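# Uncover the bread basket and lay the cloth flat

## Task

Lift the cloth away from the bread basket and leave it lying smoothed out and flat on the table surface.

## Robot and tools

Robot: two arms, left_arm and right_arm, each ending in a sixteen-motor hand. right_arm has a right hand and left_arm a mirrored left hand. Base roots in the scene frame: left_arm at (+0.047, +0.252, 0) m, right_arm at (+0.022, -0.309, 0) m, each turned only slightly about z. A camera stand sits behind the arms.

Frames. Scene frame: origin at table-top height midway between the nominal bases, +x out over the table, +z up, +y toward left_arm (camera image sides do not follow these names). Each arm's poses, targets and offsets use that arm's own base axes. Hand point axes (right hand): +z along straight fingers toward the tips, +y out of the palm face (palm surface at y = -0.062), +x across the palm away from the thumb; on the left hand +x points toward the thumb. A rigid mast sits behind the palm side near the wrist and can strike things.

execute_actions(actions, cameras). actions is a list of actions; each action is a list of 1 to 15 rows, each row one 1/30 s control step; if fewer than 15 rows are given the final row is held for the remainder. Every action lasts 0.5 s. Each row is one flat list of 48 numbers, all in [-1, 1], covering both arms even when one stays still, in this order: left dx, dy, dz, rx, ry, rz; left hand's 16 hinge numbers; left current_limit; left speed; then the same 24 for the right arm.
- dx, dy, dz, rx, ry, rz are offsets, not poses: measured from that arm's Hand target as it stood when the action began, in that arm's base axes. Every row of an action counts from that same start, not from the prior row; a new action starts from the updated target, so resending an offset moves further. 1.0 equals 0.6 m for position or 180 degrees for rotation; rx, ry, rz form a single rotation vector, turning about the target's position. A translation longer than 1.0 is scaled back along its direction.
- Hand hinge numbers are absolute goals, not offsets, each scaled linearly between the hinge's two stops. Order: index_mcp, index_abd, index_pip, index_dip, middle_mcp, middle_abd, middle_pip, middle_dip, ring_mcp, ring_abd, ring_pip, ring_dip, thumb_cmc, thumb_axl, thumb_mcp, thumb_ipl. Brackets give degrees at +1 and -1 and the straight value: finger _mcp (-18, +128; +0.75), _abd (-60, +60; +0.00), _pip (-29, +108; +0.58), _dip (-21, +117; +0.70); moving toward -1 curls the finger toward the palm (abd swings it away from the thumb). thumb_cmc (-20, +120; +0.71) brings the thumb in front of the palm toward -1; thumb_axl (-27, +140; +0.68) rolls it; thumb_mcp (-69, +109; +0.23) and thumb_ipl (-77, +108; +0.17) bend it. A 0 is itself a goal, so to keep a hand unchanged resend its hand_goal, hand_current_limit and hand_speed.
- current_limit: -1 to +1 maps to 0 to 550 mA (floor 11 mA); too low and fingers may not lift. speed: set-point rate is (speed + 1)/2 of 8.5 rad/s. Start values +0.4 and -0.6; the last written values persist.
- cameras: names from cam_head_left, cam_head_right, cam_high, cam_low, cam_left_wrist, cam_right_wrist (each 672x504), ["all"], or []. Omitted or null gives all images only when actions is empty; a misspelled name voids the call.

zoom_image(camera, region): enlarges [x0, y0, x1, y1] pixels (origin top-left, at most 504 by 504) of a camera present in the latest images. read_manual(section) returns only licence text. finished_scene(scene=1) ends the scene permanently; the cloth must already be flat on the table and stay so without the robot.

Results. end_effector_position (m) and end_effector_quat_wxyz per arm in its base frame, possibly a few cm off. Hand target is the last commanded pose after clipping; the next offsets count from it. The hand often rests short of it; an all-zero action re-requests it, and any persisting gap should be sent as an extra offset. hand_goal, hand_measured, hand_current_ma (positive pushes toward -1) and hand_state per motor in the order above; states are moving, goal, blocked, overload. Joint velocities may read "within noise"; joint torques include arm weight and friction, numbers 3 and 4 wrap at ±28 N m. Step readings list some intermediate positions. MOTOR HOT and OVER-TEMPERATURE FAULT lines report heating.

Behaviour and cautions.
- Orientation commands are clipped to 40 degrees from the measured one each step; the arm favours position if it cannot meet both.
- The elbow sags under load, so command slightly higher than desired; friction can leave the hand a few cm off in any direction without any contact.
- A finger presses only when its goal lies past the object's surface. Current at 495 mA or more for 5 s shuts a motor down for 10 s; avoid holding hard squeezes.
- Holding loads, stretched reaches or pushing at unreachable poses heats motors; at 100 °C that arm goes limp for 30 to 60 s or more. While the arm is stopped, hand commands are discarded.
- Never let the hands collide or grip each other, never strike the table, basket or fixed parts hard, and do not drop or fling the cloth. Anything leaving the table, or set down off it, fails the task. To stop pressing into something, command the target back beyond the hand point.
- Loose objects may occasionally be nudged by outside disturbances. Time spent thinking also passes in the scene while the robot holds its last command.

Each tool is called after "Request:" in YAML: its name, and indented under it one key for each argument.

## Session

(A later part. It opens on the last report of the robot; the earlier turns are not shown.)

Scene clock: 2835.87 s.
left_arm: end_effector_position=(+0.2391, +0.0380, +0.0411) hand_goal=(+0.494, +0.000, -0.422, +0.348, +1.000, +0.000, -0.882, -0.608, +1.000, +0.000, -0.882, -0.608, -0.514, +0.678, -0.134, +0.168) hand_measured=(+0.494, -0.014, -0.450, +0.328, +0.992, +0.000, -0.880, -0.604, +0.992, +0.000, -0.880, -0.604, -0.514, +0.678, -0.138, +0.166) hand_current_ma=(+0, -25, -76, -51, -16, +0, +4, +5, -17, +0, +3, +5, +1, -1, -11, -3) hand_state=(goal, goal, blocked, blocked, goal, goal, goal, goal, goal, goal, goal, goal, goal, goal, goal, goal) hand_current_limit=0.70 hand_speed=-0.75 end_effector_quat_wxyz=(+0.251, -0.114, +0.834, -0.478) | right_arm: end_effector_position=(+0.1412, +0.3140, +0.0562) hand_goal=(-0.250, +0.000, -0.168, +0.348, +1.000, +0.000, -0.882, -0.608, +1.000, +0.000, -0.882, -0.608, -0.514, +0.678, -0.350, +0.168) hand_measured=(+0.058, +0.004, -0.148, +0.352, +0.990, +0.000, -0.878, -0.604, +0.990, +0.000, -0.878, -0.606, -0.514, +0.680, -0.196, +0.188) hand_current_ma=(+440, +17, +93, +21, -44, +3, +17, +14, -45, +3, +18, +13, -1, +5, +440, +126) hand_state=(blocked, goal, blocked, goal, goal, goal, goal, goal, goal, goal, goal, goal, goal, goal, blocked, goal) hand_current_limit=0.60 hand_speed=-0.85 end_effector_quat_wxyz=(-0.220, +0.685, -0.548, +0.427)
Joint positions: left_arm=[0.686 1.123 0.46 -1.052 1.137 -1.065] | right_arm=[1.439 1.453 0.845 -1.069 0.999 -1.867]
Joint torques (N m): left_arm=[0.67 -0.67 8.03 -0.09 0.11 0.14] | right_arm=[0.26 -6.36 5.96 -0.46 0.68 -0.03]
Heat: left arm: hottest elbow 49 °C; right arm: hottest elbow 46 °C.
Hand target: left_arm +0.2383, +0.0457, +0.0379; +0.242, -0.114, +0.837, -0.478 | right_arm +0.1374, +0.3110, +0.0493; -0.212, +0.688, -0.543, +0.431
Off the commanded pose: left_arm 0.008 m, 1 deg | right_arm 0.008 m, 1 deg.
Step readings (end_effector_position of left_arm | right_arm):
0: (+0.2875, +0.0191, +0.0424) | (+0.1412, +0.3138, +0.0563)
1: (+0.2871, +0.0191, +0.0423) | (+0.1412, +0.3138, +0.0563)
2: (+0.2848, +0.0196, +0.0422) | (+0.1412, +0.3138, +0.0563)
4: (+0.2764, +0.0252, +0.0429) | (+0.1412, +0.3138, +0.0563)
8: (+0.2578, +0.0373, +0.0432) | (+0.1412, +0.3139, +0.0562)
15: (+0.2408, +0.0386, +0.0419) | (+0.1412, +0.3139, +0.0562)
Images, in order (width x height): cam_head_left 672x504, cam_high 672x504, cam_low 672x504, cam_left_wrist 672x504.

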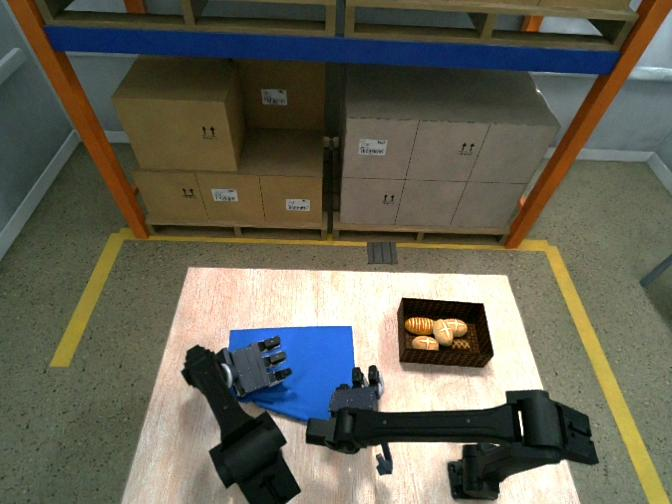

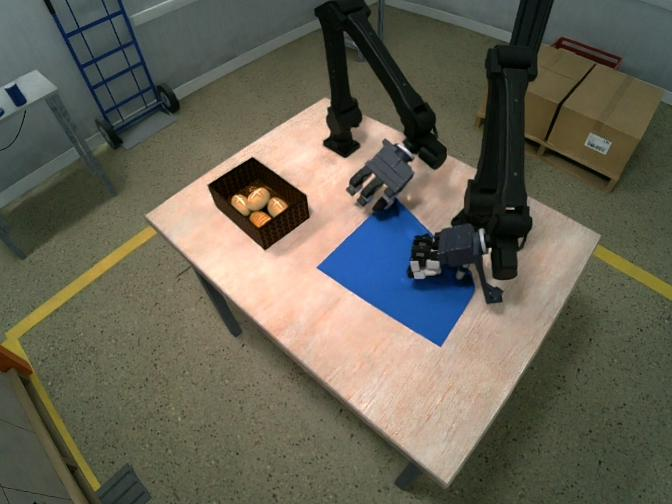

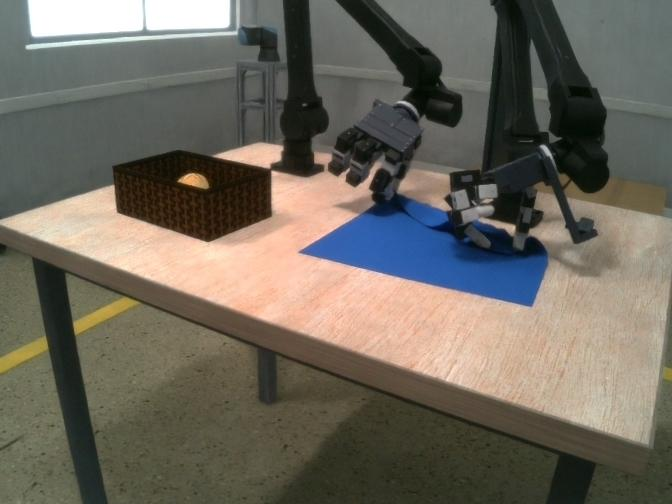

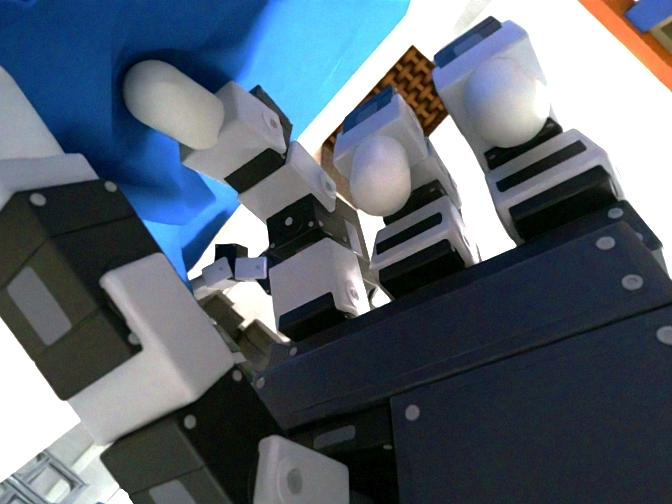

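Request:
execute_actions:
  actions:
    - [[0,0,0.01,0,0,0,0.493,0,-0.423,0.348,1,0,-0.883,-0.609,1,0,-0.883,-0.609,-0.514,0.678,-0.135,0.168,0.7,-0.75,0,0,0,0,0,0,-0.25,0,-0.168,0.348,1,0,-0.883,-0.609,1,0,-0.883,-0.609,-0.514,0.678,-0.35,0.168,0.6,-0.85]]
    - [[0,0,0,0,0,0,0.33,0,-0.34,0.348,1,0,-0.883,-0.609,1,0,-0.883,-0.609,-0.514,0.678,-0.135,0.168,0.6,-0.85,0,0,0,0,0,0,-0.25,0,-0.168,0.348,1,0,-0.883,-0.609,1,0,-0.883,-0.609,-0.514,0.678,-0.35,0.168,0.6,-0.85]]
    - [[0,0,0,0,0,0,0.2,0,-0.27,0.348,1,0,-0.883,-0.609,1,0,-0.883,-0.609,-0.514,0.678,-0.135,0.168,0.6,-0.85,0,0,0,0,0,0,-0.25,0,-0.168,0.348,1,0,-0.883,-0.609,1,0,-0.883,-0.609,-0.514,0.678,-0.35,0.168,0.6,-0.85]]
    - [[0,0,0,0,0,0,0.05,0,-0.19,0.348,1,0,-0.883,-0.609,1,0,-0.883,-0.609,-0.514,0.678,-0.135,0.168,0.6,-0.85,0,0,0,0,0,0,-0.25,0,-0.168,0.348,1,0,-0.883,-0.609,1,0,-0.883,-0.609,-0.514,0.678,-0.35,0.168,0.6,-0.85]]
    - [[0,0,0,0,0,0,-0.1,0,-0.168,0.348,1,0,-0.883,-0.609,1,0,-0.883,-0.609,-0.514,0.678,-0.25,0.168,0.6,-0.85,0,0,0,0,0,0,-0.25,0,-0.168,0.348,1,0,-0.883,-0.609,1,0,-0.883,-0.609,-0.514,0.678,-0.35,0.168,0.6,-0.85]]
  cameras: ["cam_left_wrist","cam_low","cam_high"]

Request:
zoom_image:
  camera: "cam_low"
  region: [380, 150, 600, 330]

Request:
zoom_image:
  camera: "cam_left_wrist"
  region: [0, 0, 330, 260]

Scene clock: 2857.57 s.
left_arm: end_effector_position=(+0.2328, +0.0353, +0.0419) hand_goal=(-0.100, +0.000, -0.168, +0.348, +1.000, +0.000, -0.882, -0.608, +1.000, +0.000, -0.882, -0.608, -0.514, +0.678, -0.250, +0.168) hand_measured=(+0.032, -0.014, -0.176, +0.328, +0.992, +0.000, -0.880, -0.604, +0.992, +0.000, -0.880, -0.604, -0.520, +0.676, -0.150, +0.186) hand_current_ma=(+440, -24, -14, -50, -16, +0, +4, +5, -17, +0, +3, +5, -12, -2, +440, +65) hand_state=(blocked, goal, goal, blocked, goal, goal, goal, goal, goal, goal, goal, goal, goal, goal, blocked, goal) hand_current_limit=0.60 hand_speed=-0.85 end_effector_quat_wxyz=(+0.238, -0.114, +0.833, -0.486) | right_arm: end_effector_position=(+0.1413, +0.3144, +0.0562) hand_goal=(-0.250, +0.000, -0.168, +0.348, +1.000, +0.000, -0.882, -0.608, +1.000, +0.000, -0.882, -0.608, -0.514, +0.678, -0.350, +0.168) hand_measured=(+0.058, +0.004, -0.148, +0.352, +0.990, +0.000, -0.878, -0.604, +0.990, +0.000, -0.878, -0.606, -0.514, +0.680, -0.196, +0.188) hand_current_ma=(+440, +17, +93, +21, -44, +3, +17, +14, -45, +3, +18, +13, +1, +5, +440, +126) hand_state=(blocked, goal, blocked, goal, goal, goal, goal, goal, goal, goal, goal, goal, goal, goal, blocked, goal) hand_current_limit=0.60 hand_speed=-0.85 end_effector_quat_wxyz=(-0.221, +0.684, -0.549, +0.427)
Joint positions: left_arm=[0.695 1.142 0.471 -1.123 1.132 -1.006] | right_arm=[1.439 1.453 0.845 -1.069 0.999 -1.862]
Joint torques (N m): left_arm=[0.73 -1.26 8.65 0.14 0.38 0.11] | right_arm=[0.15 -6.42 6.01 -0.43 0.68 -0.08]
Heat: left arm: hottest elbow 49 °C; right arm: hottest elbow 45 °C.
Hand target: left_arm +0.2382, +0.0457, +0.0438; +0.242, -0.114, +0.837, -0.478 | right_arm +0.1374, +0.3110, +0.0493; -0.212, +0.688, -0.543, +0.431
Off the commanded pose: left_arm 0.012 m, 1 deg | right_arm 0.009 m, 1 deg.
Step readings (end_effector_position of left_arm | right_arm):
0: (+0.2391, +0.0380, +0.0411) | (+0.1412, +0.3140, +0.0562)
1: (+0.2389, +0.0378, +0.0411) | (+0.1412, +0.3140, +0.0562)
2: (+0.2384, +0.0375, +0.0414) | (+0.1412, +0.3140, +0.0562)
4: (+0.2372, +0.0370, +0.0418) | (+0.1412, +0.3140, +0.0562)
8: (+0.2358, +0.0368, +0.0419) | (+0.1412, +0.3140, +0.0562)
15: (+0.2352, +0.0367, +0.0418) | (+0.1412, +0.3140, +0.0562)
16: (+0.2352, +0.0367, +0.0418) | (+0.1412, +0.3140, +0.0562)
17: (+0.2351, +0.0367, +0.0418) | (+0.1412, +0.3140, +0.0562)
19: (+0.2350, +0.0363, +0.0423) | (+0.1412, +0.3140, +0.0562)
23: (+0.2354, +0.0359, +0.0434) | (+0.1412, +0.3140, +0.0562)
30: (+0.2344, +0.0358, +0.0425) | (+0.1412, +0.3140, +0.0562)
31: (+0.2344, +0.0358, +0.0425) | (+0.1412, +0.3140, +0.0562)
32: (+0.2343, +0.0358, +0.0425) | (+0.1412, +0.3140, +0.0562)
34: (+0.2341, +0.0355, +0.0426) | (+0.1412, +0.3140, +0.0562)
38: (+0.2341, +0.0353, +0.0427) | (+0.1412, +0.3140, +0.0562)
45: (+0.2341, +0.0353, +0.0427) | (+0.1412, +0.3140, +0.0562)
46: (+0.2341, +0.0353, +0.0427) | (+0.1412, +0.3140, +0.0562)
47: (+0.2341, +0.0353, +0.0427) | (+0.1412, +0.3140, +0.0562)
49: (+0.2340, +0.0348, +0.0430) | (+0.1412, +0.3140, +0.0562)
53: (+0.2335, +0.0349, +0.0428) | (+0.1412, +0.3141, +0.0562)
60: (+0.2327, +0.0354, +0.0418) | (+0.1413, +0.3143, +0.0562)
61: (+0.2327, +0.0354, +0.0418) | (+0.1413, +0.3143, +0.0562)
62: (+0.2327, +0.0354, +0.0418) | (+0.1413, +0.3143, +0.0562)
64: (+0.2327, +0.0354, +0.0418) | (+0.1413, +0.3143, +0.0562)
68: (+0.2328, +0.0354, +0.0418) | (+0.1413, +0.3144, +0.0562)
75: (+0.2328, +0.0353, +0.0419) | (+0.1413, +0.3144, +0.0562)
Images, in order (width x height): cam_high 672x504, cam_low 672x504, cam_left_wrist 672x504.

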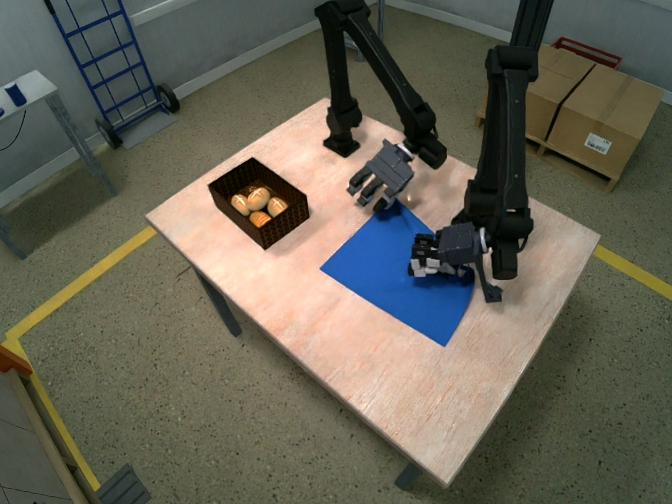

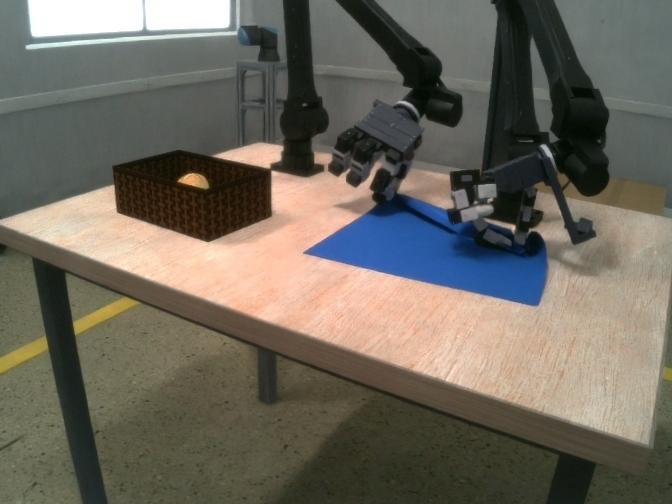

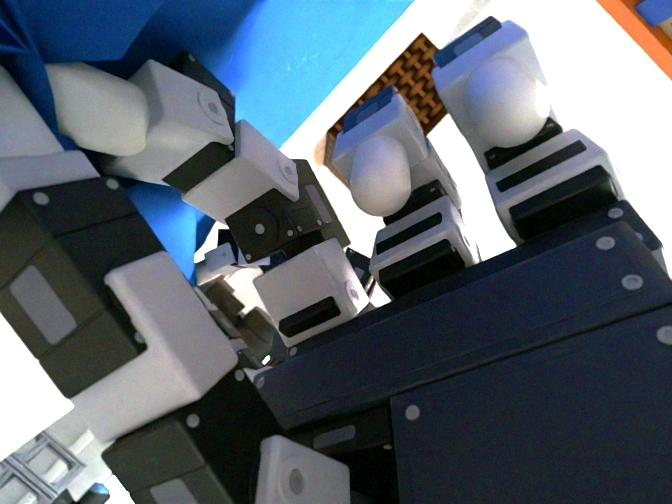

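Scaled by 2.291 from the camera's 672x504 image, which has a finer 960x720 frame.

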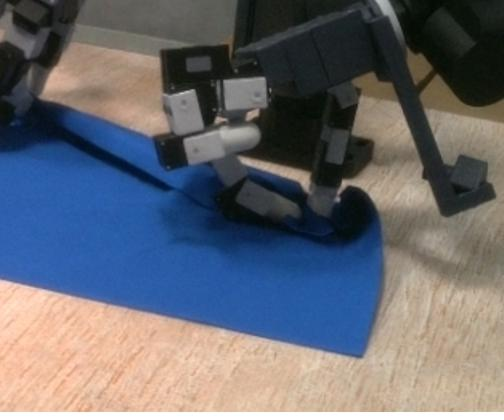

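Scaled by 1.527 from the camera's 672x504 image, which has a finer 960x720 frame.

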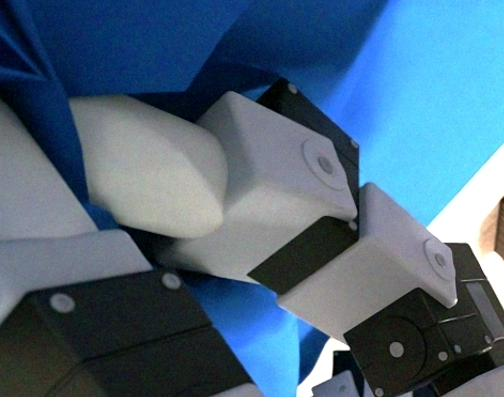

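Request:
execute_actions:
  actions:
    - [[0,0,0.01,0,0,0,-0.25,0,-0.168,0.348,1,0,-0.883,-0.609,1,0,-0.883,-0.609,-0.514,0.678,-0.35,0.168,0.6,-0.85,0,0,0,0,0,0,-0.25,0,-0.168,0.348,1,0,-0.883,-0.609,1,0,-0.883,-0.609,-0.514,0.678,-0.35,0.168,0.6,-0.85]]
    - [[0,0,0.05,0,0,0,-0.25,0,-0.168,0.348,1,0,-0.883,-0.609,1,0,-0.883,-0.609,-0.514,0.678,-0.35,0.168,0.6,-0.85,0,0,0,0,0,0,-0.25,0,-0.168,0.348,1,0,-0.883,-0.609,1,0,-0.883,-0.609,-0.514,0.678,-0.35,0.168,0.6,-0.85]]
    - [[0,0,0.05,0,0,0,-0.25,0,-0.168,0.348,1,0,-0.883,-0.609,1,0,-0.883,-0.609,-0.514,0.678,-0.35,0.168,0.6,-0.85,0,0,0,0,0,0,-0.25,0,-0.168,0.348,1,0,-0.883,-0.609,1,0,-0.883,-0.609,-0.514,0.678,-0.35,0.168,0.6,-0.85]]
  cameras: ["cam_left_wrist","cam_low","cam_high"]

Request:
zoom_image:
  camera: "cam_low"
  region: [380, 150, 600, 330]

Request:
zoom_image:
  camera: "cam_high"
  region: [300, 180, 500, 360]

Scene clock: 2867.93 s.
left_arm: end_effector_position=(+0.2230, +0.0296, +0.0910) hand_goal=(-0.250, +0.000, -0.168, +0.348, +1.000, +0.000, -0.882, -0.608, +1.000, +0.000, -0.882, -0.608, -0.514, +0.678, -0.350, +0.168) hand_measured=(+0.012, +0.000, -0.154, +0.348, +0.992, +0.000, -0.880, -0.604, +0.992, +0.000, -0.880, -0.604, -0.522, +0.676, -0.150, +0.190) hand_current_ma=(+440, -1, +31, +0, -16, +0, +4, +5, -17, +0, +3, +5, -15, -2, +440, +80) hand_state=(blocked, goal, goal, goal, goal, goal, goal, goal, goal, goal, goal, goal, goal, goal, blocked, blocked) hand_current_limit=0.60 hand_speed=-0.85 end_effector_quat_wxyz=(+0.219, -0.127, +0.833, -0.491) | right_arm: end_effector_position=(+0.1413, +0.3144, +0.0562) hand_goal=(-0.250, +0.000, -0.168, +0.348, +1.000, +0.000, -0.882, -0.608, +1.000, +0.000, -0.882, -0.608, -0.514, +0.678, -0.350, +0.168) hand_measured=(+0.058, +0.004, -0.148, +0.352, +0.990, +0.000, -0.878, -0.604, +0.990, +0.000, -0.878, -0.606, -0.514, +0.680, -0.196, +0.188) hand_current_ma=(+440, +17, +93, +21, -44, +3, +17, +14, -45, +3, +18, +13, +1, +5, +440, +126) hand_state=(blocked, goal, blocked, goal, goal, goal, goal, goal, goal, goal, goal, goal, goal, goal, blocked, goal) hand_current_limit=0.60 hand_speed=-0.85 end_effector_quat_wxyz=(-0.221, +0.684, -0.549, +0.427)
Joint positions: left_arm=[0.695 1.026 0.552 -1.358 1.12 -1.013] | right_arm=[1.439 1.453 0.845 -1.069 0.999 -1.862]
Joint torques (N m): left_arm=[0.56 -2.14 12.45 -0.24 0.85 0.12] | right_arm=[0.09 -6.42 6 -0.47 0.69 -0.06]
Heat: left arm: hottest elbow 49 °C; right arm: hottest elbow 45 °C.
Hand target: left_arm +0.2382, +0.0457, +0.1099; +0.242, -0.114, +0.837, -0.478 | right_arm +0.1374, +0.3110, +0.0493; -0.212, +0.688, -0.543, +0.431
Off the commanded pose: left_arm 0.029 m, 3 deg | right_arm 0.009 m, 1 deg.
Step readings (end_effector_position of left_arm | right_arm):
0: (+0.2328, +0.0353, +0.0419) | (+0.1413, +0.3144, +0.0562)
1: (+0.2328, +0.0353, +0.0419) | (+0.1413, +0.3144, +0.0562)
2: (+0.2326, +0.0351, +0.0419) | (+0.1413, +0.3144, +0.0562)
4: (+0.2318, +0.0345, +0.0420) | (+0.1413, +0.3144, +0.0562)
8: (+0.2311, +0.0339, +0.0421) | (+0.1413, +0.3144, +0.0562)
15: (+0.2307, +0.0336, +0.0422) | (+0.1413, +0.3144, +0.0562)
16: (+0.2308, +0.0337, +0.0426) | (+0.1413, +0.3144, +0.0562)
17: (+0.2303, +0.0336, +0.0436) | (+0.1413, +0.3144, +0.0562)
19: (+0.2274, +0.0323, +0.0472) | (+0.1413, +0.3144, +0.0562)
23: (+0.2249, +0.0307, +0.0565) | (+0.1413, +0.3144, +0.0562)
30: (+0.2239, +0.0302, +0.0622) | (+0.1413, +0.3144, +0.0562)
31: (+0.2236, +0.0299, +0.0626) | (+0.1413, +0.3144, +0.0562)
32: (+0.2230, +0.0295, +0.0638) | (+0.1413, +0.3144, +0.0562)
34: (+0.2218, +0.0287, +0.0691) | (+0.1413, +0.3144, +0.0562)
38: (+0.2248, +0.0311, +0.0834) | (+0.1413, +0.3144, +0.0562)
45: (+0.2243, +0.0307, +0.0907) | (+0.1413, +0.3144, +0.0562)
Images, in order (width x height): cam_high 672x504, cam_low 672x504, cam_left_wrist 672x504.

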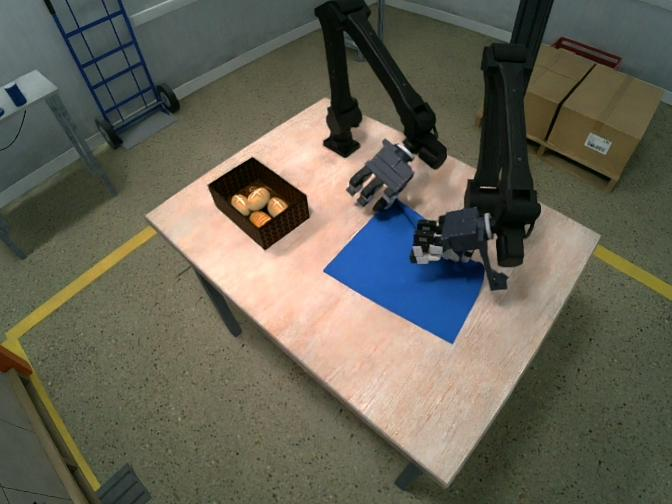

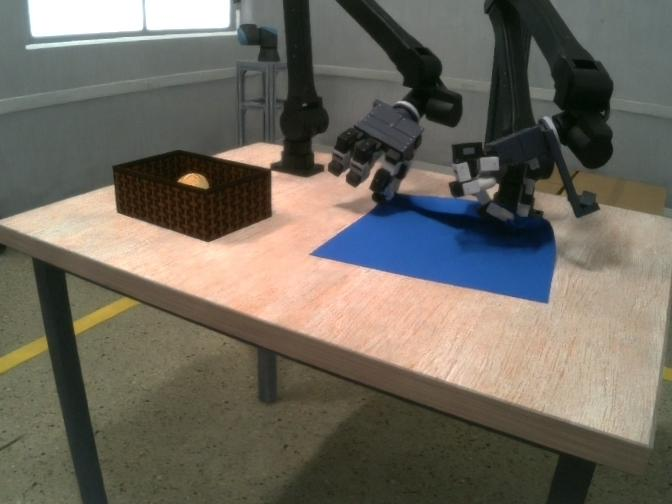

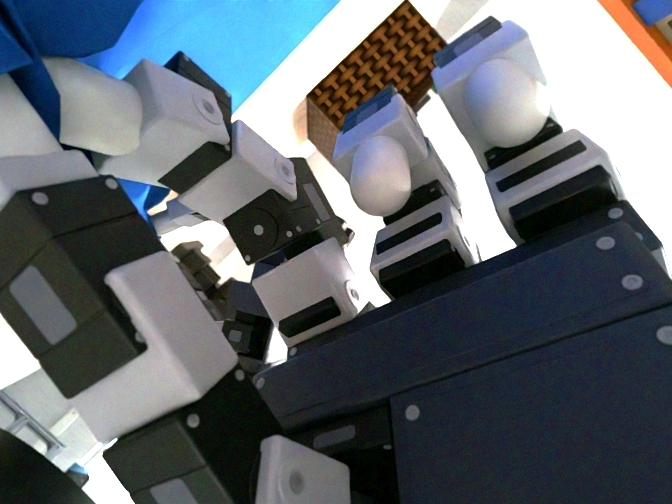

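Scaled by 2.291 from the camera's 672x504 image, which has a finer 960x720 frame.

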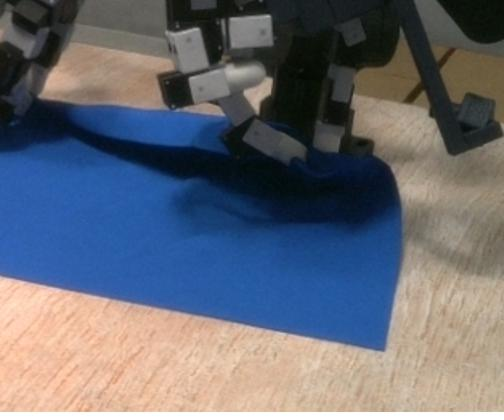

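Scaled by 2.520 from the camera's 672x504 image, which has a finer 960x720 frame.

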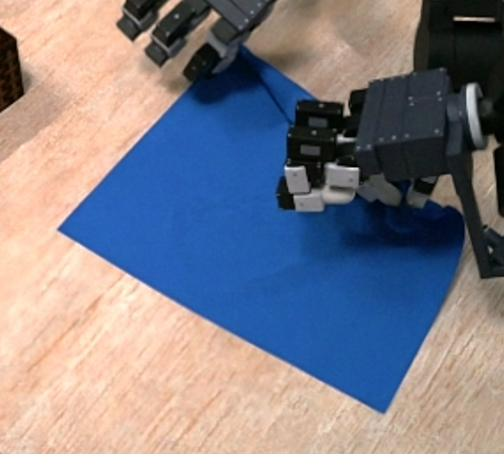

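Request:
zoom_image:
  camera: "cam_low"
  region: [440, 170, 570, 270]

Request:
zoom_image:
  camera: "cam_left_wrist"
  region: [0, 0, 260, 260]

Scaled by 3.877 from the camera's 672x504 image, which has a finer 960x720 frame.

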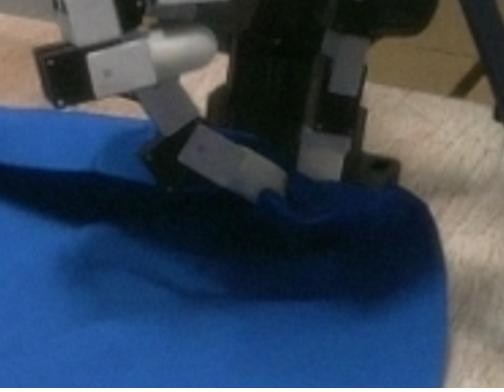

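Scaled by 1.938 from the camera's 672x504 image, which has a finer 960x720 frame.

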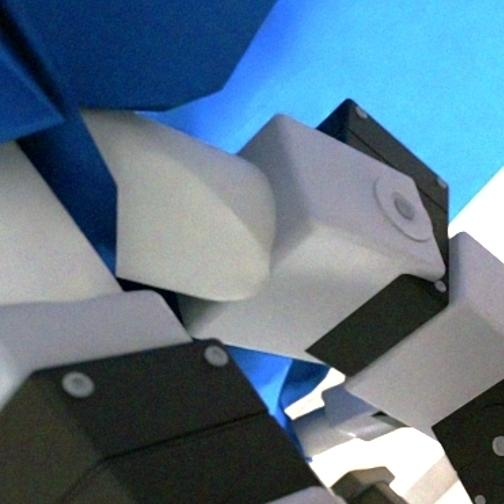

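Request:
execute_actions:
  actions:
    - [[0.02,-0.01,0.06,0,0,0,-0.25,0,-0.168,0.348,1,0,-0.883,-0.609,1,0,-0.883,-0.609,-0.514,0.678,-0.35,0.168,0.6,-0.85,0,0,0,0,0,0,-0.25,0,-0.168,0.348,1,0,-0.883,-0.609,1,0,-0.883,-0.609,-0.514,0.678,-0.35,0.168,0.6,-0.85]]
    - [[0,0,0.06,0,0,0,-0.25,0,-0.168,0.348,1,0,-0.883,-0.609,1,0,-0.883,-0.609,-0.514,0.678,-0.35,0.168,0.6,-0.85,0,0,0,0,0,0,-0.25,0,-0.168,0.348,1,0,-0.883,-0.609,1,0,-0.883,-0.609,-0.514,0.678,-0.35,0.168,0.6,-0.85]]
  cameras: ["cam_left_wrist","cam_low","cam_high","cam_head_left"]

Request:
zoom_image:
  camera: "cam_low"
  region: [380, 130, 600, 310]

Request:
zoom_image:
  camera: "cam_high"
  region: [300, 180, 500, 360]

Scene clock: 2883.53 s.
left_arm: end_effector_position=(+0.2346, +0.0279, +0.1576) hand_goal=(-0.250, +0.000, -0.168, +0.348, +1.000, +0.000, -0.882, -0.608, +1.000, +0.000, -0.882, -0.608, -0.514, +0.678, -0.350, +0.168) hand_measured=(+0.010, +0.002, -0.152, +0.348, +0.992, +0.000, -0.880, -0.604, +0.992, +0.000, -0.880, -0.604, -0.520, +0.676, -0.150, +0.190) hand_current_ma=(+440, +2, +37, +0, -16, +0, +4, +5, -17, +0, +3, +5, -11, -2, +440, +80) hand_state=(blocked, goal, goal, goal, goal, goal, goal, goal, goal, goal, goal, goal, goal, goal, blocked, blocked) hand_current_limit=0.60 hand_speed=-0.85 end_effector_quat_wxyz=(+0.219, -0.133, +0.833, -0.491) | right_arm: end_effector_position=(+0.1413, +0.3149, +0.0561) hand_goal=(-0.250, +0.000, -0.168, +0.348, +1.000, +0.000, -0.882, -0.608, +1.000, +0.000, -0.882, -0.608, -0.514, +0.678, -0.350, +0.168) hand_measured=(+0.058, +0.004, -0.148, +0.352, +0.990, +0.000, -0.878, -0.604, +0.990, +0.000, -0.878, -0.606, -0.512, +0.680, -0.196, +0.188) hand_current_ma=(+440, +18, +93, +21, -44, +3, +17, +14, -45, +3, +18, +13, +7, +5, +440, +126) hand_state=(blocked, goal, blocked, goal, goal, goal, goal, goal, goal, goal, goal, goal, goal, goal, blocked, goal) hand_current_limit=0.60 hand_speed=-0.85 end_effector_quat_wxyz=(-0.222, +0.682, -0.551, +0.426)
Joint positions: left_arm=[0.653 0.941 0.695 -1.485 1.129 -1.133] | right_arm=[1.439 1.453 0.845 -1.069 0.999 -1.856]
Joint torques (N m): left_arm=[-0.5 -1.85 14.23 0.13 0.84 0.08] | right_arm=[0.15 -6.48 5.98 -0.46 0.69 -0.12]
Heat: left arm: hottest elbow 50 °C; right arm: hottest elbow 45 °C.
Hand target: left_arm +0.2502, +0.0397, +0.1817; +0.242, -0.114, +0.837, -0.478 | right_arm +0.1374, +0.3110, +0.0493; -0.212, +0.688, -0.543, +0.431
Off the commanded pose: left_arm 0.031 m, 4 deg | right_arm 0.009 m, 2 deg.
Step readings (end_effector_position of left_arm | right_arm):
0: (+0.2230, +0.0296, +0.0910) | (+0.1413, +0.3144, +0.0562)
1: (+0.2231, +0.0298, +0.0912) | (+0.1413, +0.3144, +0.0562)
2: (+0.2233, +0.0298, +0.0922) | (+0.1413, +0.3144, +0.0562)
4: (+0.2256, +0.0290, +0.0984) | (+0.1413, +0.3144, +0.0562)
8: (+0.2348, +0.0306, +0.1169) | (+0.1413, +0.3144, +0.0562)
15: (+0.2364, +0.0306, +0.1245) | (+0.1413, +0.3146, +0.0562)
16: (+0.2361, +0.0304, +0.1247) | (+0.1413, +0.3146, +0.0562)
17: (+0.2352, +0.0298, +0.1258) | (+0.1413, +0.3146, +0.0562)
19: (+0.2339, +0.0283, +0.1314) | (+0.1413, +0.3146, +0.0562)
23: (+0.2364, +0.0292, +0.1486) | (+0.1413, +0.3146, +0.0562)
30: (+0.2357, +0.0287, +0.1575) | (+0.1413, +0.3149, +0.0561)
Images, in order (width x height): cam_head_left 672x504, cam_high 672x504, cam_low 672x504, cam_left_wrist 672x504.

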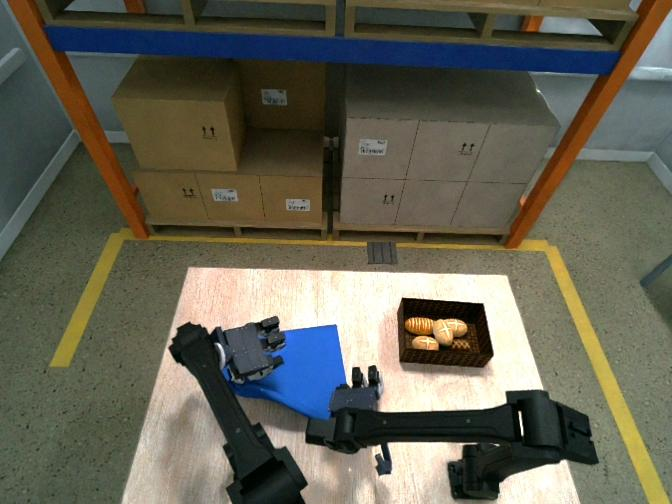

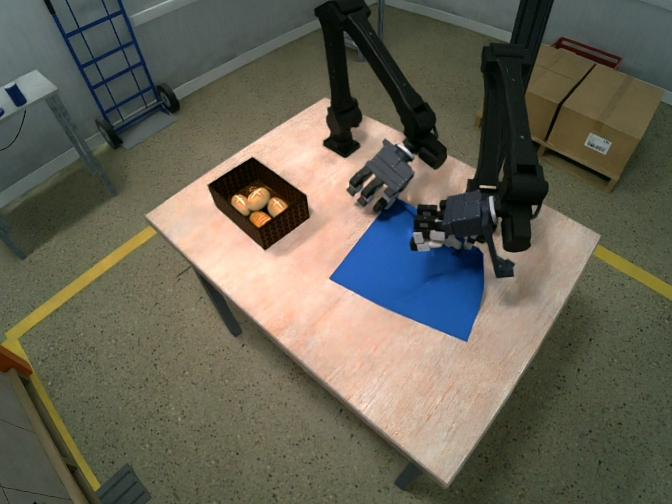

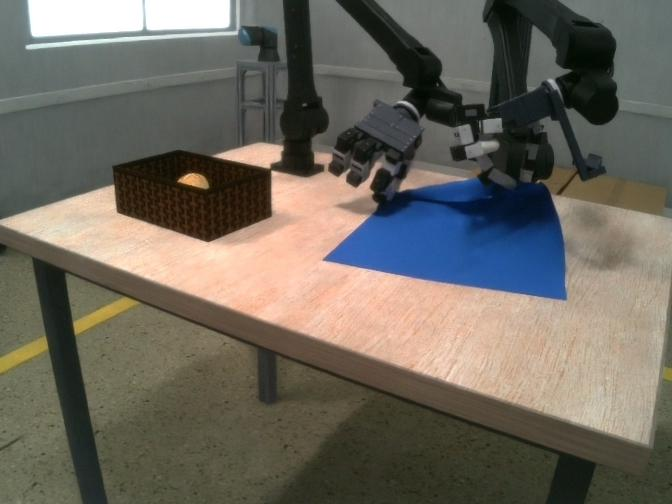

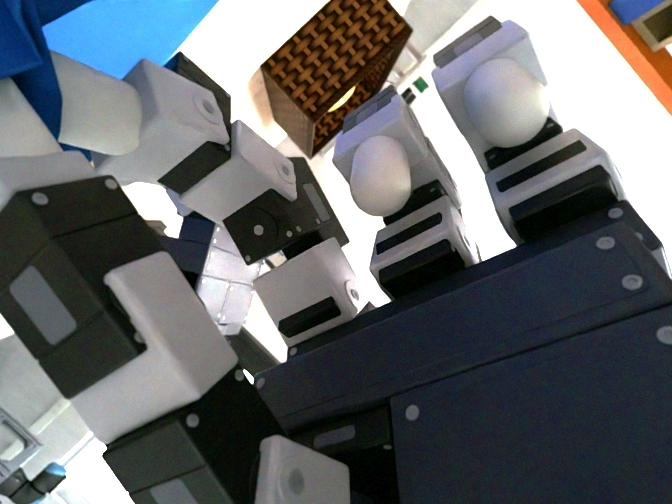

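Scaled by 2.291 from the camera's 672x504 image, which has a finer 960x720 frame.

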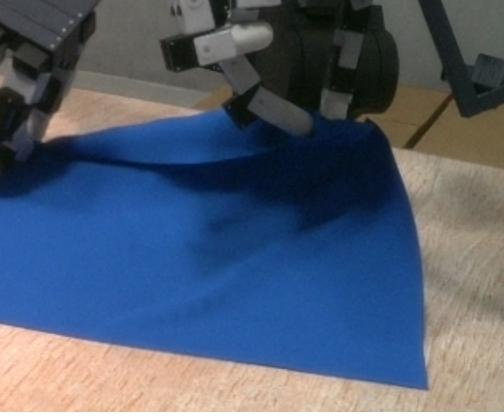

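Scaled by 2.520 from the camera's 672x504 image, which has a finer 960x720 frame.

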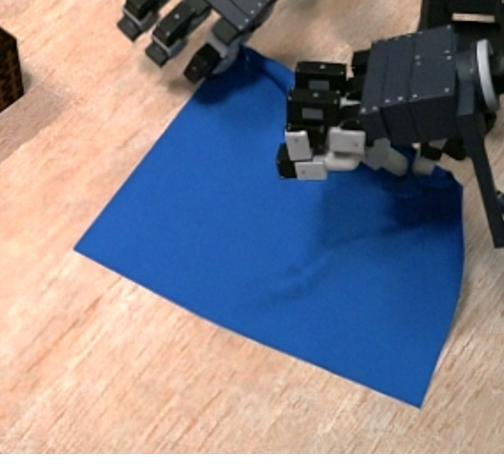

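Request:
zoom_image:
  camera: "cam_low"
  region: [390, 160, 500, 250]

Request:
zoom_image:
  camera: "cam_low"
  region: [480, 150, 580, 230]

Request:
zoom_image:
  camera: "cam_head_left"
  region: [200, 300, 360, 430]

Request:
zoom_image:
  camera: "cam_left_wrist"
  region: [0, 0, 260, 220]

Scaled by 4.582 from the camera's 672x504 image, which has a finer 960x720 frame.

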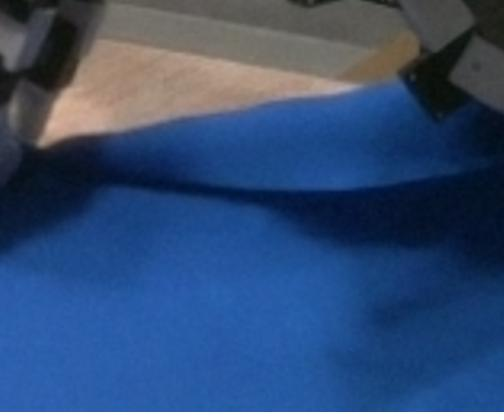

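Scaled by 5.040 from the camera's 672x504 image, which has a finer 960x720 frame.

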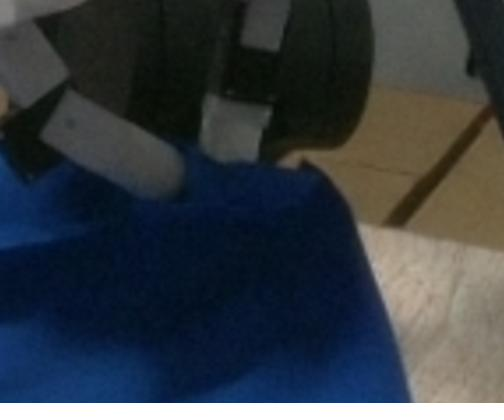

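Scaled by 3.150 from the camera's 672x504 image, which has a finer 960x720 frame.

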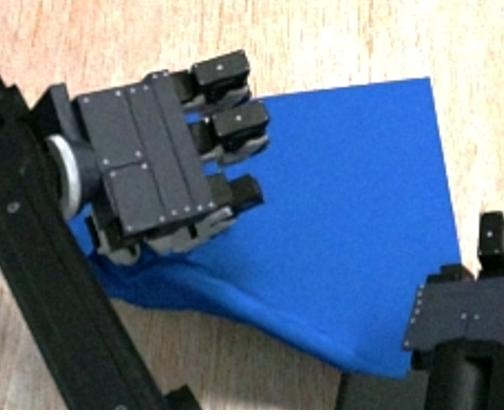

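Scaled by 1.938 from the camera's 672x504 image, which has a finer 960x720 frame.

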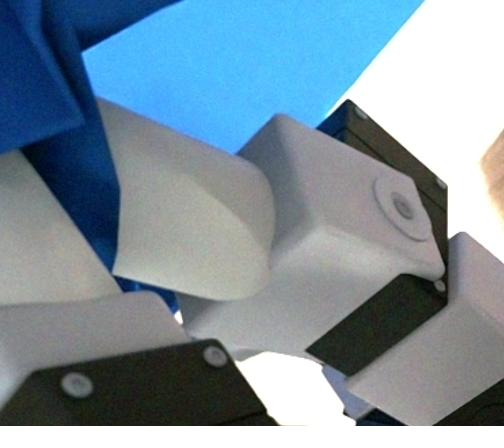

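Request:
execute_actions:
  actions:
    - [[-0.03,0.01,-0.08,0,0,0,-0.25,0,-0.168,0.348,1,0,-0.883,-0.609,1,0,-0.883,-0.609,-0.514,0.678,-0.35,0.168,0.6,-0.85,0,0,0,0,0,0,-0.25,0,-0.168,0.348,1,0,-0.883,-0.609,1,0,-0.883,-0.609,-0.514,0.678,-0.35,0.168,0.6,-0.85]]
    - [[-0.03,0.01,-0.09,0,0,0,-0.25,0,-0.168,0.348,1,0,-0.883,-0.609,1,0,-0.883,-0.609,-0.514,0.678,-0.35,0.168,0.6,-0.85,0,0,0,0,0,0,-0.25,0,-0.168,0.348,1,0,-0.883,-0.609,1,0,-0.883,-0.609,-0.514,0.678,-0.35,0.168,0.6,-0.85]]
  cameras: ["cam_left_wrist","cam_low","cam_high"]

Request:
zoom_image:
  camera: "cam_low"
  region: [380, 150, 600, 330]

Scene clock: 2917.70 s.
left_arm: end_effector_position=(+0.2120, +0.0473, +0.0809) hand_goal=(-0.250, +0.000, -0.168, +0.348, +1.000, +0.000, -0.882, -0.608, +1.000, +0.000, -0.882, -0.608, -0.514, +0.678, -0.350, +0.168) hand_measured=(+0.010, +0.002, -0.152, +0.348, +0.992, +0.000, -0.880, -0.604, +0.992, +0.000, -0.880, -0.604, -0.520, +0.676, -0.150, +0.190) hand_current_ma=(+440, +2, +38, +1, -16, +0, +4, +5, -17, +0, +3, +5, -11, -2, +440, +80) hand_state=(blocked, goal, goal, goal, goal, goal, goal, goal, goal, goal, goal, goal, goal, goal, blocked, blocked) hand_current_limit=0.60 hand_speed=-0.85 end_effector_quat_wxyz=(+0.234, -0.116, +0.837, -0.480) | right_arm: end_effector_position=(+0.1413, +0.3150, +0.0561) hand_goal=(-0.250, +0.000, -0.168, +0.348, +1.000, +0.000, -0.882, -0.608, +1.000, +0.000, -0.882, -0.608, -0.514, +0.678, -0.350, +0.168) hand_measured=(+0.058, +0.004, -0.148, +0.352, +0.990, +0.000, -0.878, -0.604, +0.990, +0.000, -0.878, -0.606, -0.512, +0.680, -0.196, +0.188) hand_current_ma=(+440, +19, +93, +21, -44, +3, +17, +14, -45, +3, +18, +13, +7, +5, +440, +126) hand_state=(blocked, goal, blocked, goal, goal, goal, goal, goal, goal, goal, goal, goal, goal, goal, blocked, goal) hand_current_limit=0.60 hand_speed=-0.85 end_effector_quat_wxyz=(-0.222, +0.682, -0.552, +0.426)
Joint positions: left_arm=[0.794 1.073 0.543 -1.442 1.086 -0.807] | right_arm=[1.439 1.453 0.845 -1.069 0.999 -1.855]
Joint torques (N m): left_arm=[0.67 -1.32 7.23 0.16 0.93 0.14] | right_arm=[0.32 -6.3 6.02 -0.47 0.68 -0.12]
Heat: left arm: hottest elbow 54 °C; right arm: hottest elbow 45 °C.
Hand target: left_arm +0.2143, +0.0517, +0.0798; +0.242, -0.114, +0.837, -0.478 | right_arm +0.1374, +0.3110, +0.0493; -0.212, +0.688, -0.543, +0.431
Off the commanded pose: left_arm 0.005 m, 1 deg | right_arm 0.009 m, 2 deg.
Step readings (end_effector_position of left_arm | right_arm):
0: (+0.2345, +0.0278, +0.1577) | (+0.1413, +0.3149, +0.0561)
1: (+0.2346, +0.0279, +0.1576) | (+0.1413, +0.3149, +0.0561)
2: (+0.2345, +0.0291, +0.1572) | (+0.1413, +0.3149, +0.0561)
4: (+0.2346, +0.0330, +0.1554) | (+0.1413, +0.3149, +0.0561)
8: (+0.2305, +0.0387, +0.1446) | (+0.1413, +0.3150, +0.0561)
15: (+0.2302, +0.0413, +0.1354) | (+0.1413, +0.3150, +0.0561)
16: (+0.2302, +0.0415, +0.1346) | (+0.1413, +0.3150, +0.0561)
17: (+0.2294, +0.0415, +0.1321) | (+0.1413, +0.3150, +0.0561)
19: (+0.2240, +0.0431, +0.1201) | (+0.1413, +0.3150, +0.0561)
23: (+0.2083, +0.0416, +0.0920) | (+0.1413, +0.3150, +0.0561)
30: (+0.2100, +0.0460, +0.0814) | (+0.1413, +0.3150, +0.0561)
Images, in order (width x height): cam_high 672x504, cam_low 672x504, cam_left_wrist 672x504.

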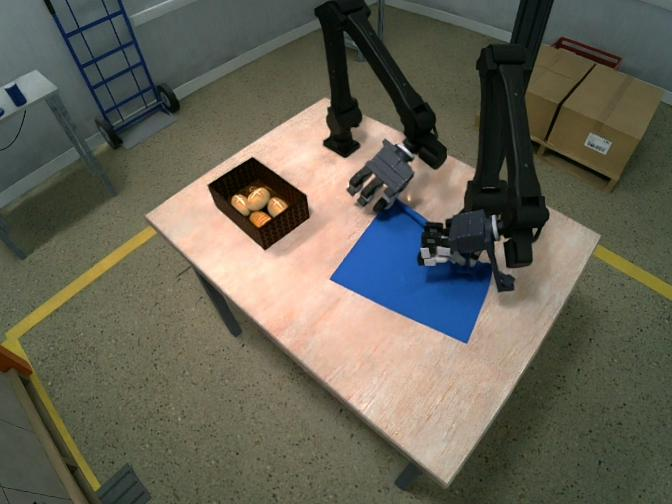

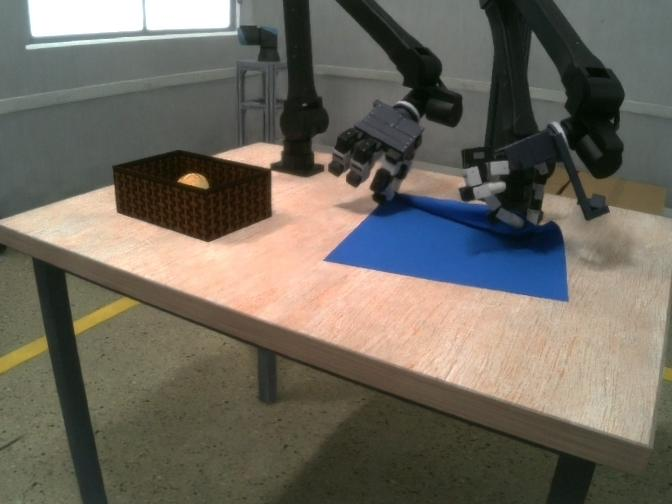

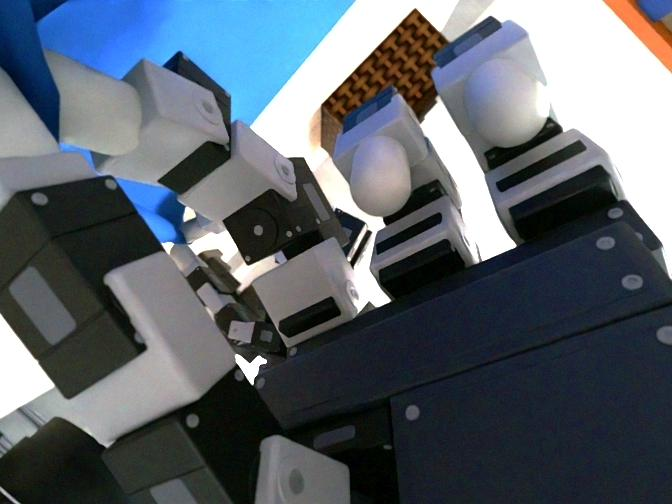

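Scaled by 2.291 from the camera's 672x504 image, which has a finer 960x720 frame.

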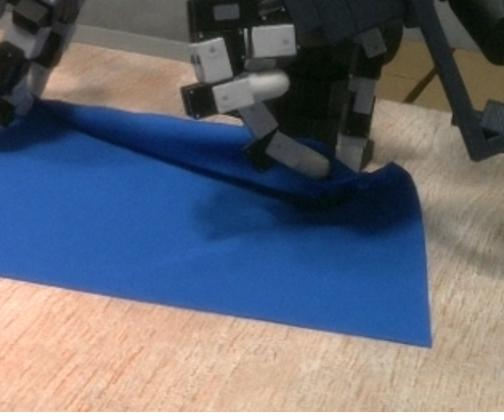

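Request:
execute_actions:
  actions:
    - [[-0.015,0.007,-0.055,0,0,0,-0.25,0,-0.168,0.348,1,0,-0.883,-0.609,1,0,-0.883,-0.609,-0.514,0.678,-0.35,0.168,0.6,-0.85,0,0,0,0,0,0,-0.25,0,-0.168,0.348,1,0,-0.883,-0.609,1,0,-0.883,-0.609,-0.514,0.678,-0.35,0.168,0.6,-0.85]]
    - [[0,0,0,0,0,0,0.15,0,-0.2,0.348,1,0,-0.883,-0.609,1,0,-0.883,-0.609,-0.514,0.678,-0.15,0.168,0.6,-0.85,0,0,0,0,0,0,-0.25,0,-0.168,0.348,1,0,-0.883,-0.609,1,0,-0.883,-0.609,-0.514,0.678,-0.35,0.168,0.6,-0.85]]
    - [[0,0,0.01,0,0,0,0.15,0,-0.2,0.348,1,0,-0.883,-0.609,1,0,-0.883,-0.609,-0.514,0.678,-0.15,0.168,0.6,-0.85,0,0,0,0,0,0,-0.25,0,-0.168,0.348,1,0,-0.883,-0.609,1,0,-0.883,-0.609,-0.514,0.678,-0.35,0.168,0.6,-0.85]]
    - [[0,0,0.05,0,0,0,0.4,0,-0.4,0.348,1,0,-0.883,-0.609,1,0,-0.883,-0.609,-0.514,0.678,0.05,0.168,0.6,-0.85,0,0,0,0,0,0,-0.25,0,-0.168,0.348,1,0,-0.883,-0.609,1,0,-0.883,-0.609,-0.514,0.678,-0.35,0.168,0.6,-0.85]]
    - [[0,0,0.1,0,0,0,0.55,0,-0.5,0.348,1,0,-0.883,-0.609,1,0,-0.883,-0.609,-0.514,0.678,0.1,0.168,0.6,-0.85,0,0,0,0,0,0,-0.25,0,-0.168,0.348,1,0,-0.883,-0.609,1,0,-0.883,-0.609,-0.514,0.678,-0.35,0.168,0.6,-0.85]]
    - [[0.0,0.0,0.1,0,0,0,0.55,0,-0.5,0.348,1,0,-0.883,-0.609,1,0,-0.883,-0.609,-0.514,0.678,0.1,0.168,0.6,-0.85,0,0,0,0,0,0,-0.25,0,-0.168,0.348,1,0,-0.883,-0.609,1,0,-0.883,-0.609,-0.514,0.678,-0.35,0.168,0.6,-0.85]]
  cameras: ["cam_left_wrist","cam_low","cam_high"]

Request:
zoom_image:
  camera: "cam_low"
  region: [380, 150, 600, 330]

Request:
zoom_image:
  camera: "cam_high"
  region: [300, 180, 500, 360]

Scene clock: 2937.40 s.
left_arm: end_effector_position=(+0.1984, +0.0477, +0.1784) hand_goal=(+0.550, +0.000, -0.500, +0.348, +1.000, +0.000, -0.882, -0.608, +1.000, +0.000, -0.882, -0.608, -0.514, +0.678, +0.100, +0.168) hand_measured=(+0.538, +0.002, -0.496, +0.346, +0.992, +0.000, -0.880, -0.604, +0.992, +0.000, -0.880, -0.604, -0.514, +0.676, +0.096, +0.170) hand_current_ma=(-30, +2, +7, -3, -16, +0, +4, +5, -17, +0, +3, +5, +1, -2, -8, +2) hand_state=(goal, goal, goal, goal, goal, goal, goal, goal, goal, goal, goal, goal, goal, goal, goal, goal) hand_current_limit=0.60 hand_speed=-0.85 end_effector_quat_wxyz=(+0.235, -0.155, +0.848, -0.449) | right_arm: end_effector_position=(+0.1413, +0.3150, +0.0561) hand_goal=(-0.250, +0.000, -0.168, +0.348, +1.000, +0.000, -0.882, -0.608, +1.000, +0.000, -0.882, -0.608, -0.514, +0.678, -0.350, +0.168) hand_measured=(+0.058, +0.004, -0.148, +0.352, +0.990, +0.000, -0.878, -0.604, +0.990, +0.000, -0.878, -0.606, -0.512, +0.680, -0.196, +0.188) hand_current_ma=(+440, +19, +93, +21, -44, +3, +17, +14, -45, +3, +18, +13, +6, +5, +440, +126) hand_state=(blocked, goal, blocked, goal, goal, goal, goal, goal, goal, goal, goal, goal, goal, goal, blocked, goal) hand_current_limit=0.60 hand_speed=-0.85 end_effector_quat_wxyz=(-0.222, +0.682, -0.552, +0.426)
Joint positions: left_arm=[0.799 0.848 0.722 -1.683 1.046 -0.996] | right_arm=[1.439 1.453 0.845 -1.069 0.999 -1.855]
Joint torques (N m): left_arm=[-1.14 -1.26 13.76 -0.24 0.83 -0.08] | right_arm=[0.15 -6.48 6 -0.49 0.68 -0.13]
Heat: left arm: hottest elbow 52 °C; right arm: hottest elbow 45 °C.
Hand target: left_arm +0.2052, +0.0559, +0.2028; +0.242, -0.114, +0.837, -0.478 | right_arm +0.1374, +0.3110, +0.0493; -0.212, +0.688, -0.543, +0.431
Off the commanded pose: left_arm 0.027 m, 6 deg | right_arm 0.009 m, 2 deg.
joint sent to its limit (left arm) — joint 4 (wrist pitch), lower limit. The joint targets are off in orientation, not in position.
Step readings (end_effector_position of left_arm | right_arm):
0: (+0.2120, +0.0473, +0.0809) | (+0.1413, +0.3150, +0.0561)
1: (+0.2120, +0.0475, +0.0807) | (+0.1413, +0.3150, +0.0561)
2: (+0.2120, +0.0480, +0.0794) | (+0.1413, +0.3150, +0.0561)
4: (+0.2104, +0.0504, +0.0727) | (+0.1413, +0.3150, +0.0561)
8: (+0.2025, +0.0501, +0.0560) | (+0.1413, +0.3150, +0.0561)
15: (+0.2032, +0.0515, +0.0502) | (+0.1413, +0.3150, +0.0561)
16: (+0.2034, +0.0517, +0.0501) | (+0.1413, +0.3150, +0.0561)
17: (+0.2036, +0.0519, +0.0501) | (+0.1413, +0.3150, +0.0561)
19: (+0.2039, +0.0521, +0.0500) | (+0.1413, +0.3150, +0.0561)
23: (+0.2042, +0.0525, +0.0498) | (+0.1413, +0.3150, +0.0561)
30: (+0.2049, +0.0529, +0.0495) | (+0.1413, +0.3150, +0.0561)
31: (+0.2049, +0.0530, +0.0495) | (+0.1413, +0.3150, +0.0561)
32: (+0.2050, +0.0531, +0.0495) | (+0.1413, +0.3150, +0.0561)
34: (+0.2050, +0.0532, +0.0495) | (+0.1413, +0.3150, +0.0561)
38: (+0.2048, +0.0529, +0.0496) | (+0.1413, +0.3150, +0.0561)
45: (+0.2045, +0.0525, +0.0498) | (+0.1413, +0.3150, +0.0561)
46: (+0.2043, +0.0523, +0.0499) | (+0.1413, +0.3150, +0.0561)
47: (+0.2034, +0.0513, +0.0506) | (+0.1413, +0.3150, +0.0561)
49: (+0.2000, +0.0475, +0.0543) | (+0.1413, +0.3150, +0.0561)
53: (+0.1957, +0.0425, +0.0629) | (+0.1413, +0.3150, +0.0561)
60: (+0.1929, +0.0393, +0.0669) | (+0.1413, +0.3150, +0.0561)
61: (+0.1929, +0.0394, +0.0676) | (+0.1413, +0.3150, +0.0561)
62: (+0.1925, +0.0389, +0.0700) | (+0.1413, +0.3150, +0.0561)
64: (+0.1924, +0.0383, +0.0810) | (+0.1413, +0.3150, +0.0561)
68: (+0.1983, +0.0438, +0.1088) | (+0.1413, +0.3150, +0.0561)
75: (+0.1978, +0.0446, +0.1239) | (+0.1413, +0.3150, +0.0561)
76: (+0.1973, +0.0442, +0.1241) | (+0.1413, +0.3150, +0.0561)
77: (+0.1972, +0.0441, +0.1256) | (+0.1413, +0.3150, +0.0561)
79: (+0.1991, +0.0448, +0.1335) | (+0.1413, +0.3150, +0.0561)
83: (+0.2079, +0.0495, +0.1607) | (+0.1413, +0.3150, +0.0561)
90: (+0.2032, +0.0500, +0.1785) | (+0.1413, +0.3150, +0.0561)
Images, in order (width x height): cam_high 672x504, cam_low 672x504, cam_left_wrist 672x504.

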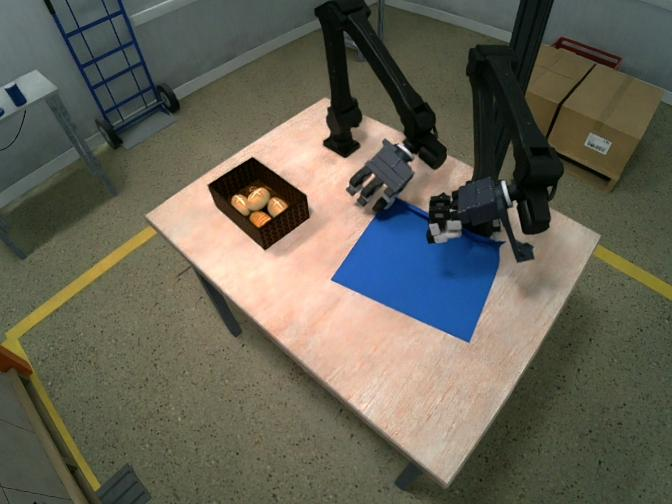

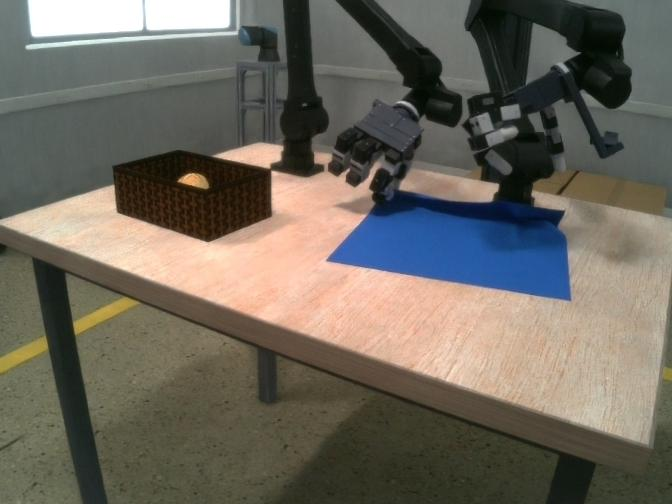

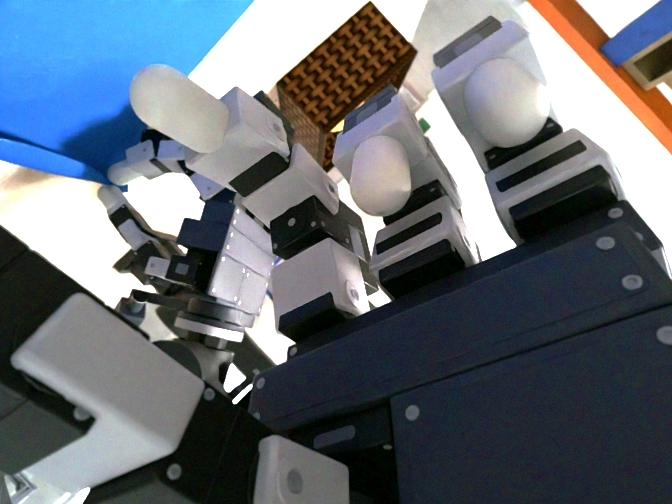

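Scaled by 2.291 from the camera's 672x504 image, which has a finer 960x720 frame.

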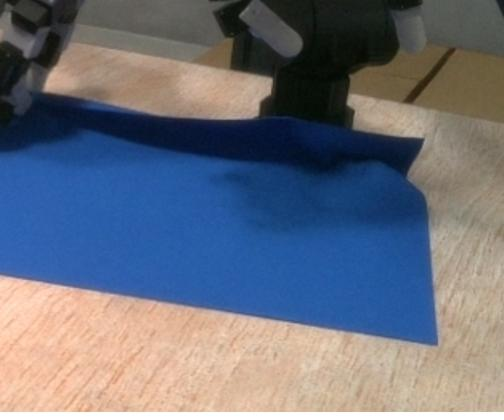

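Scaled by 2.520 from the camera's 672x504 image, which has a finer 960x720 frame.

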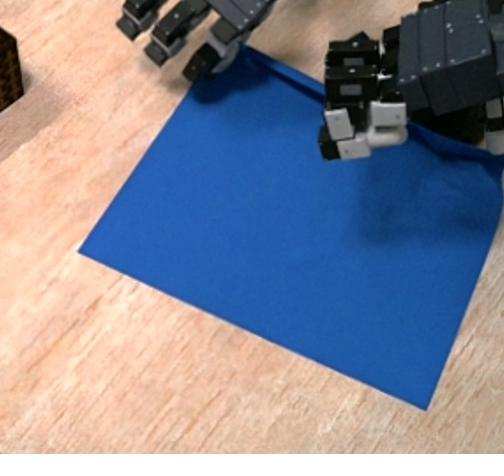

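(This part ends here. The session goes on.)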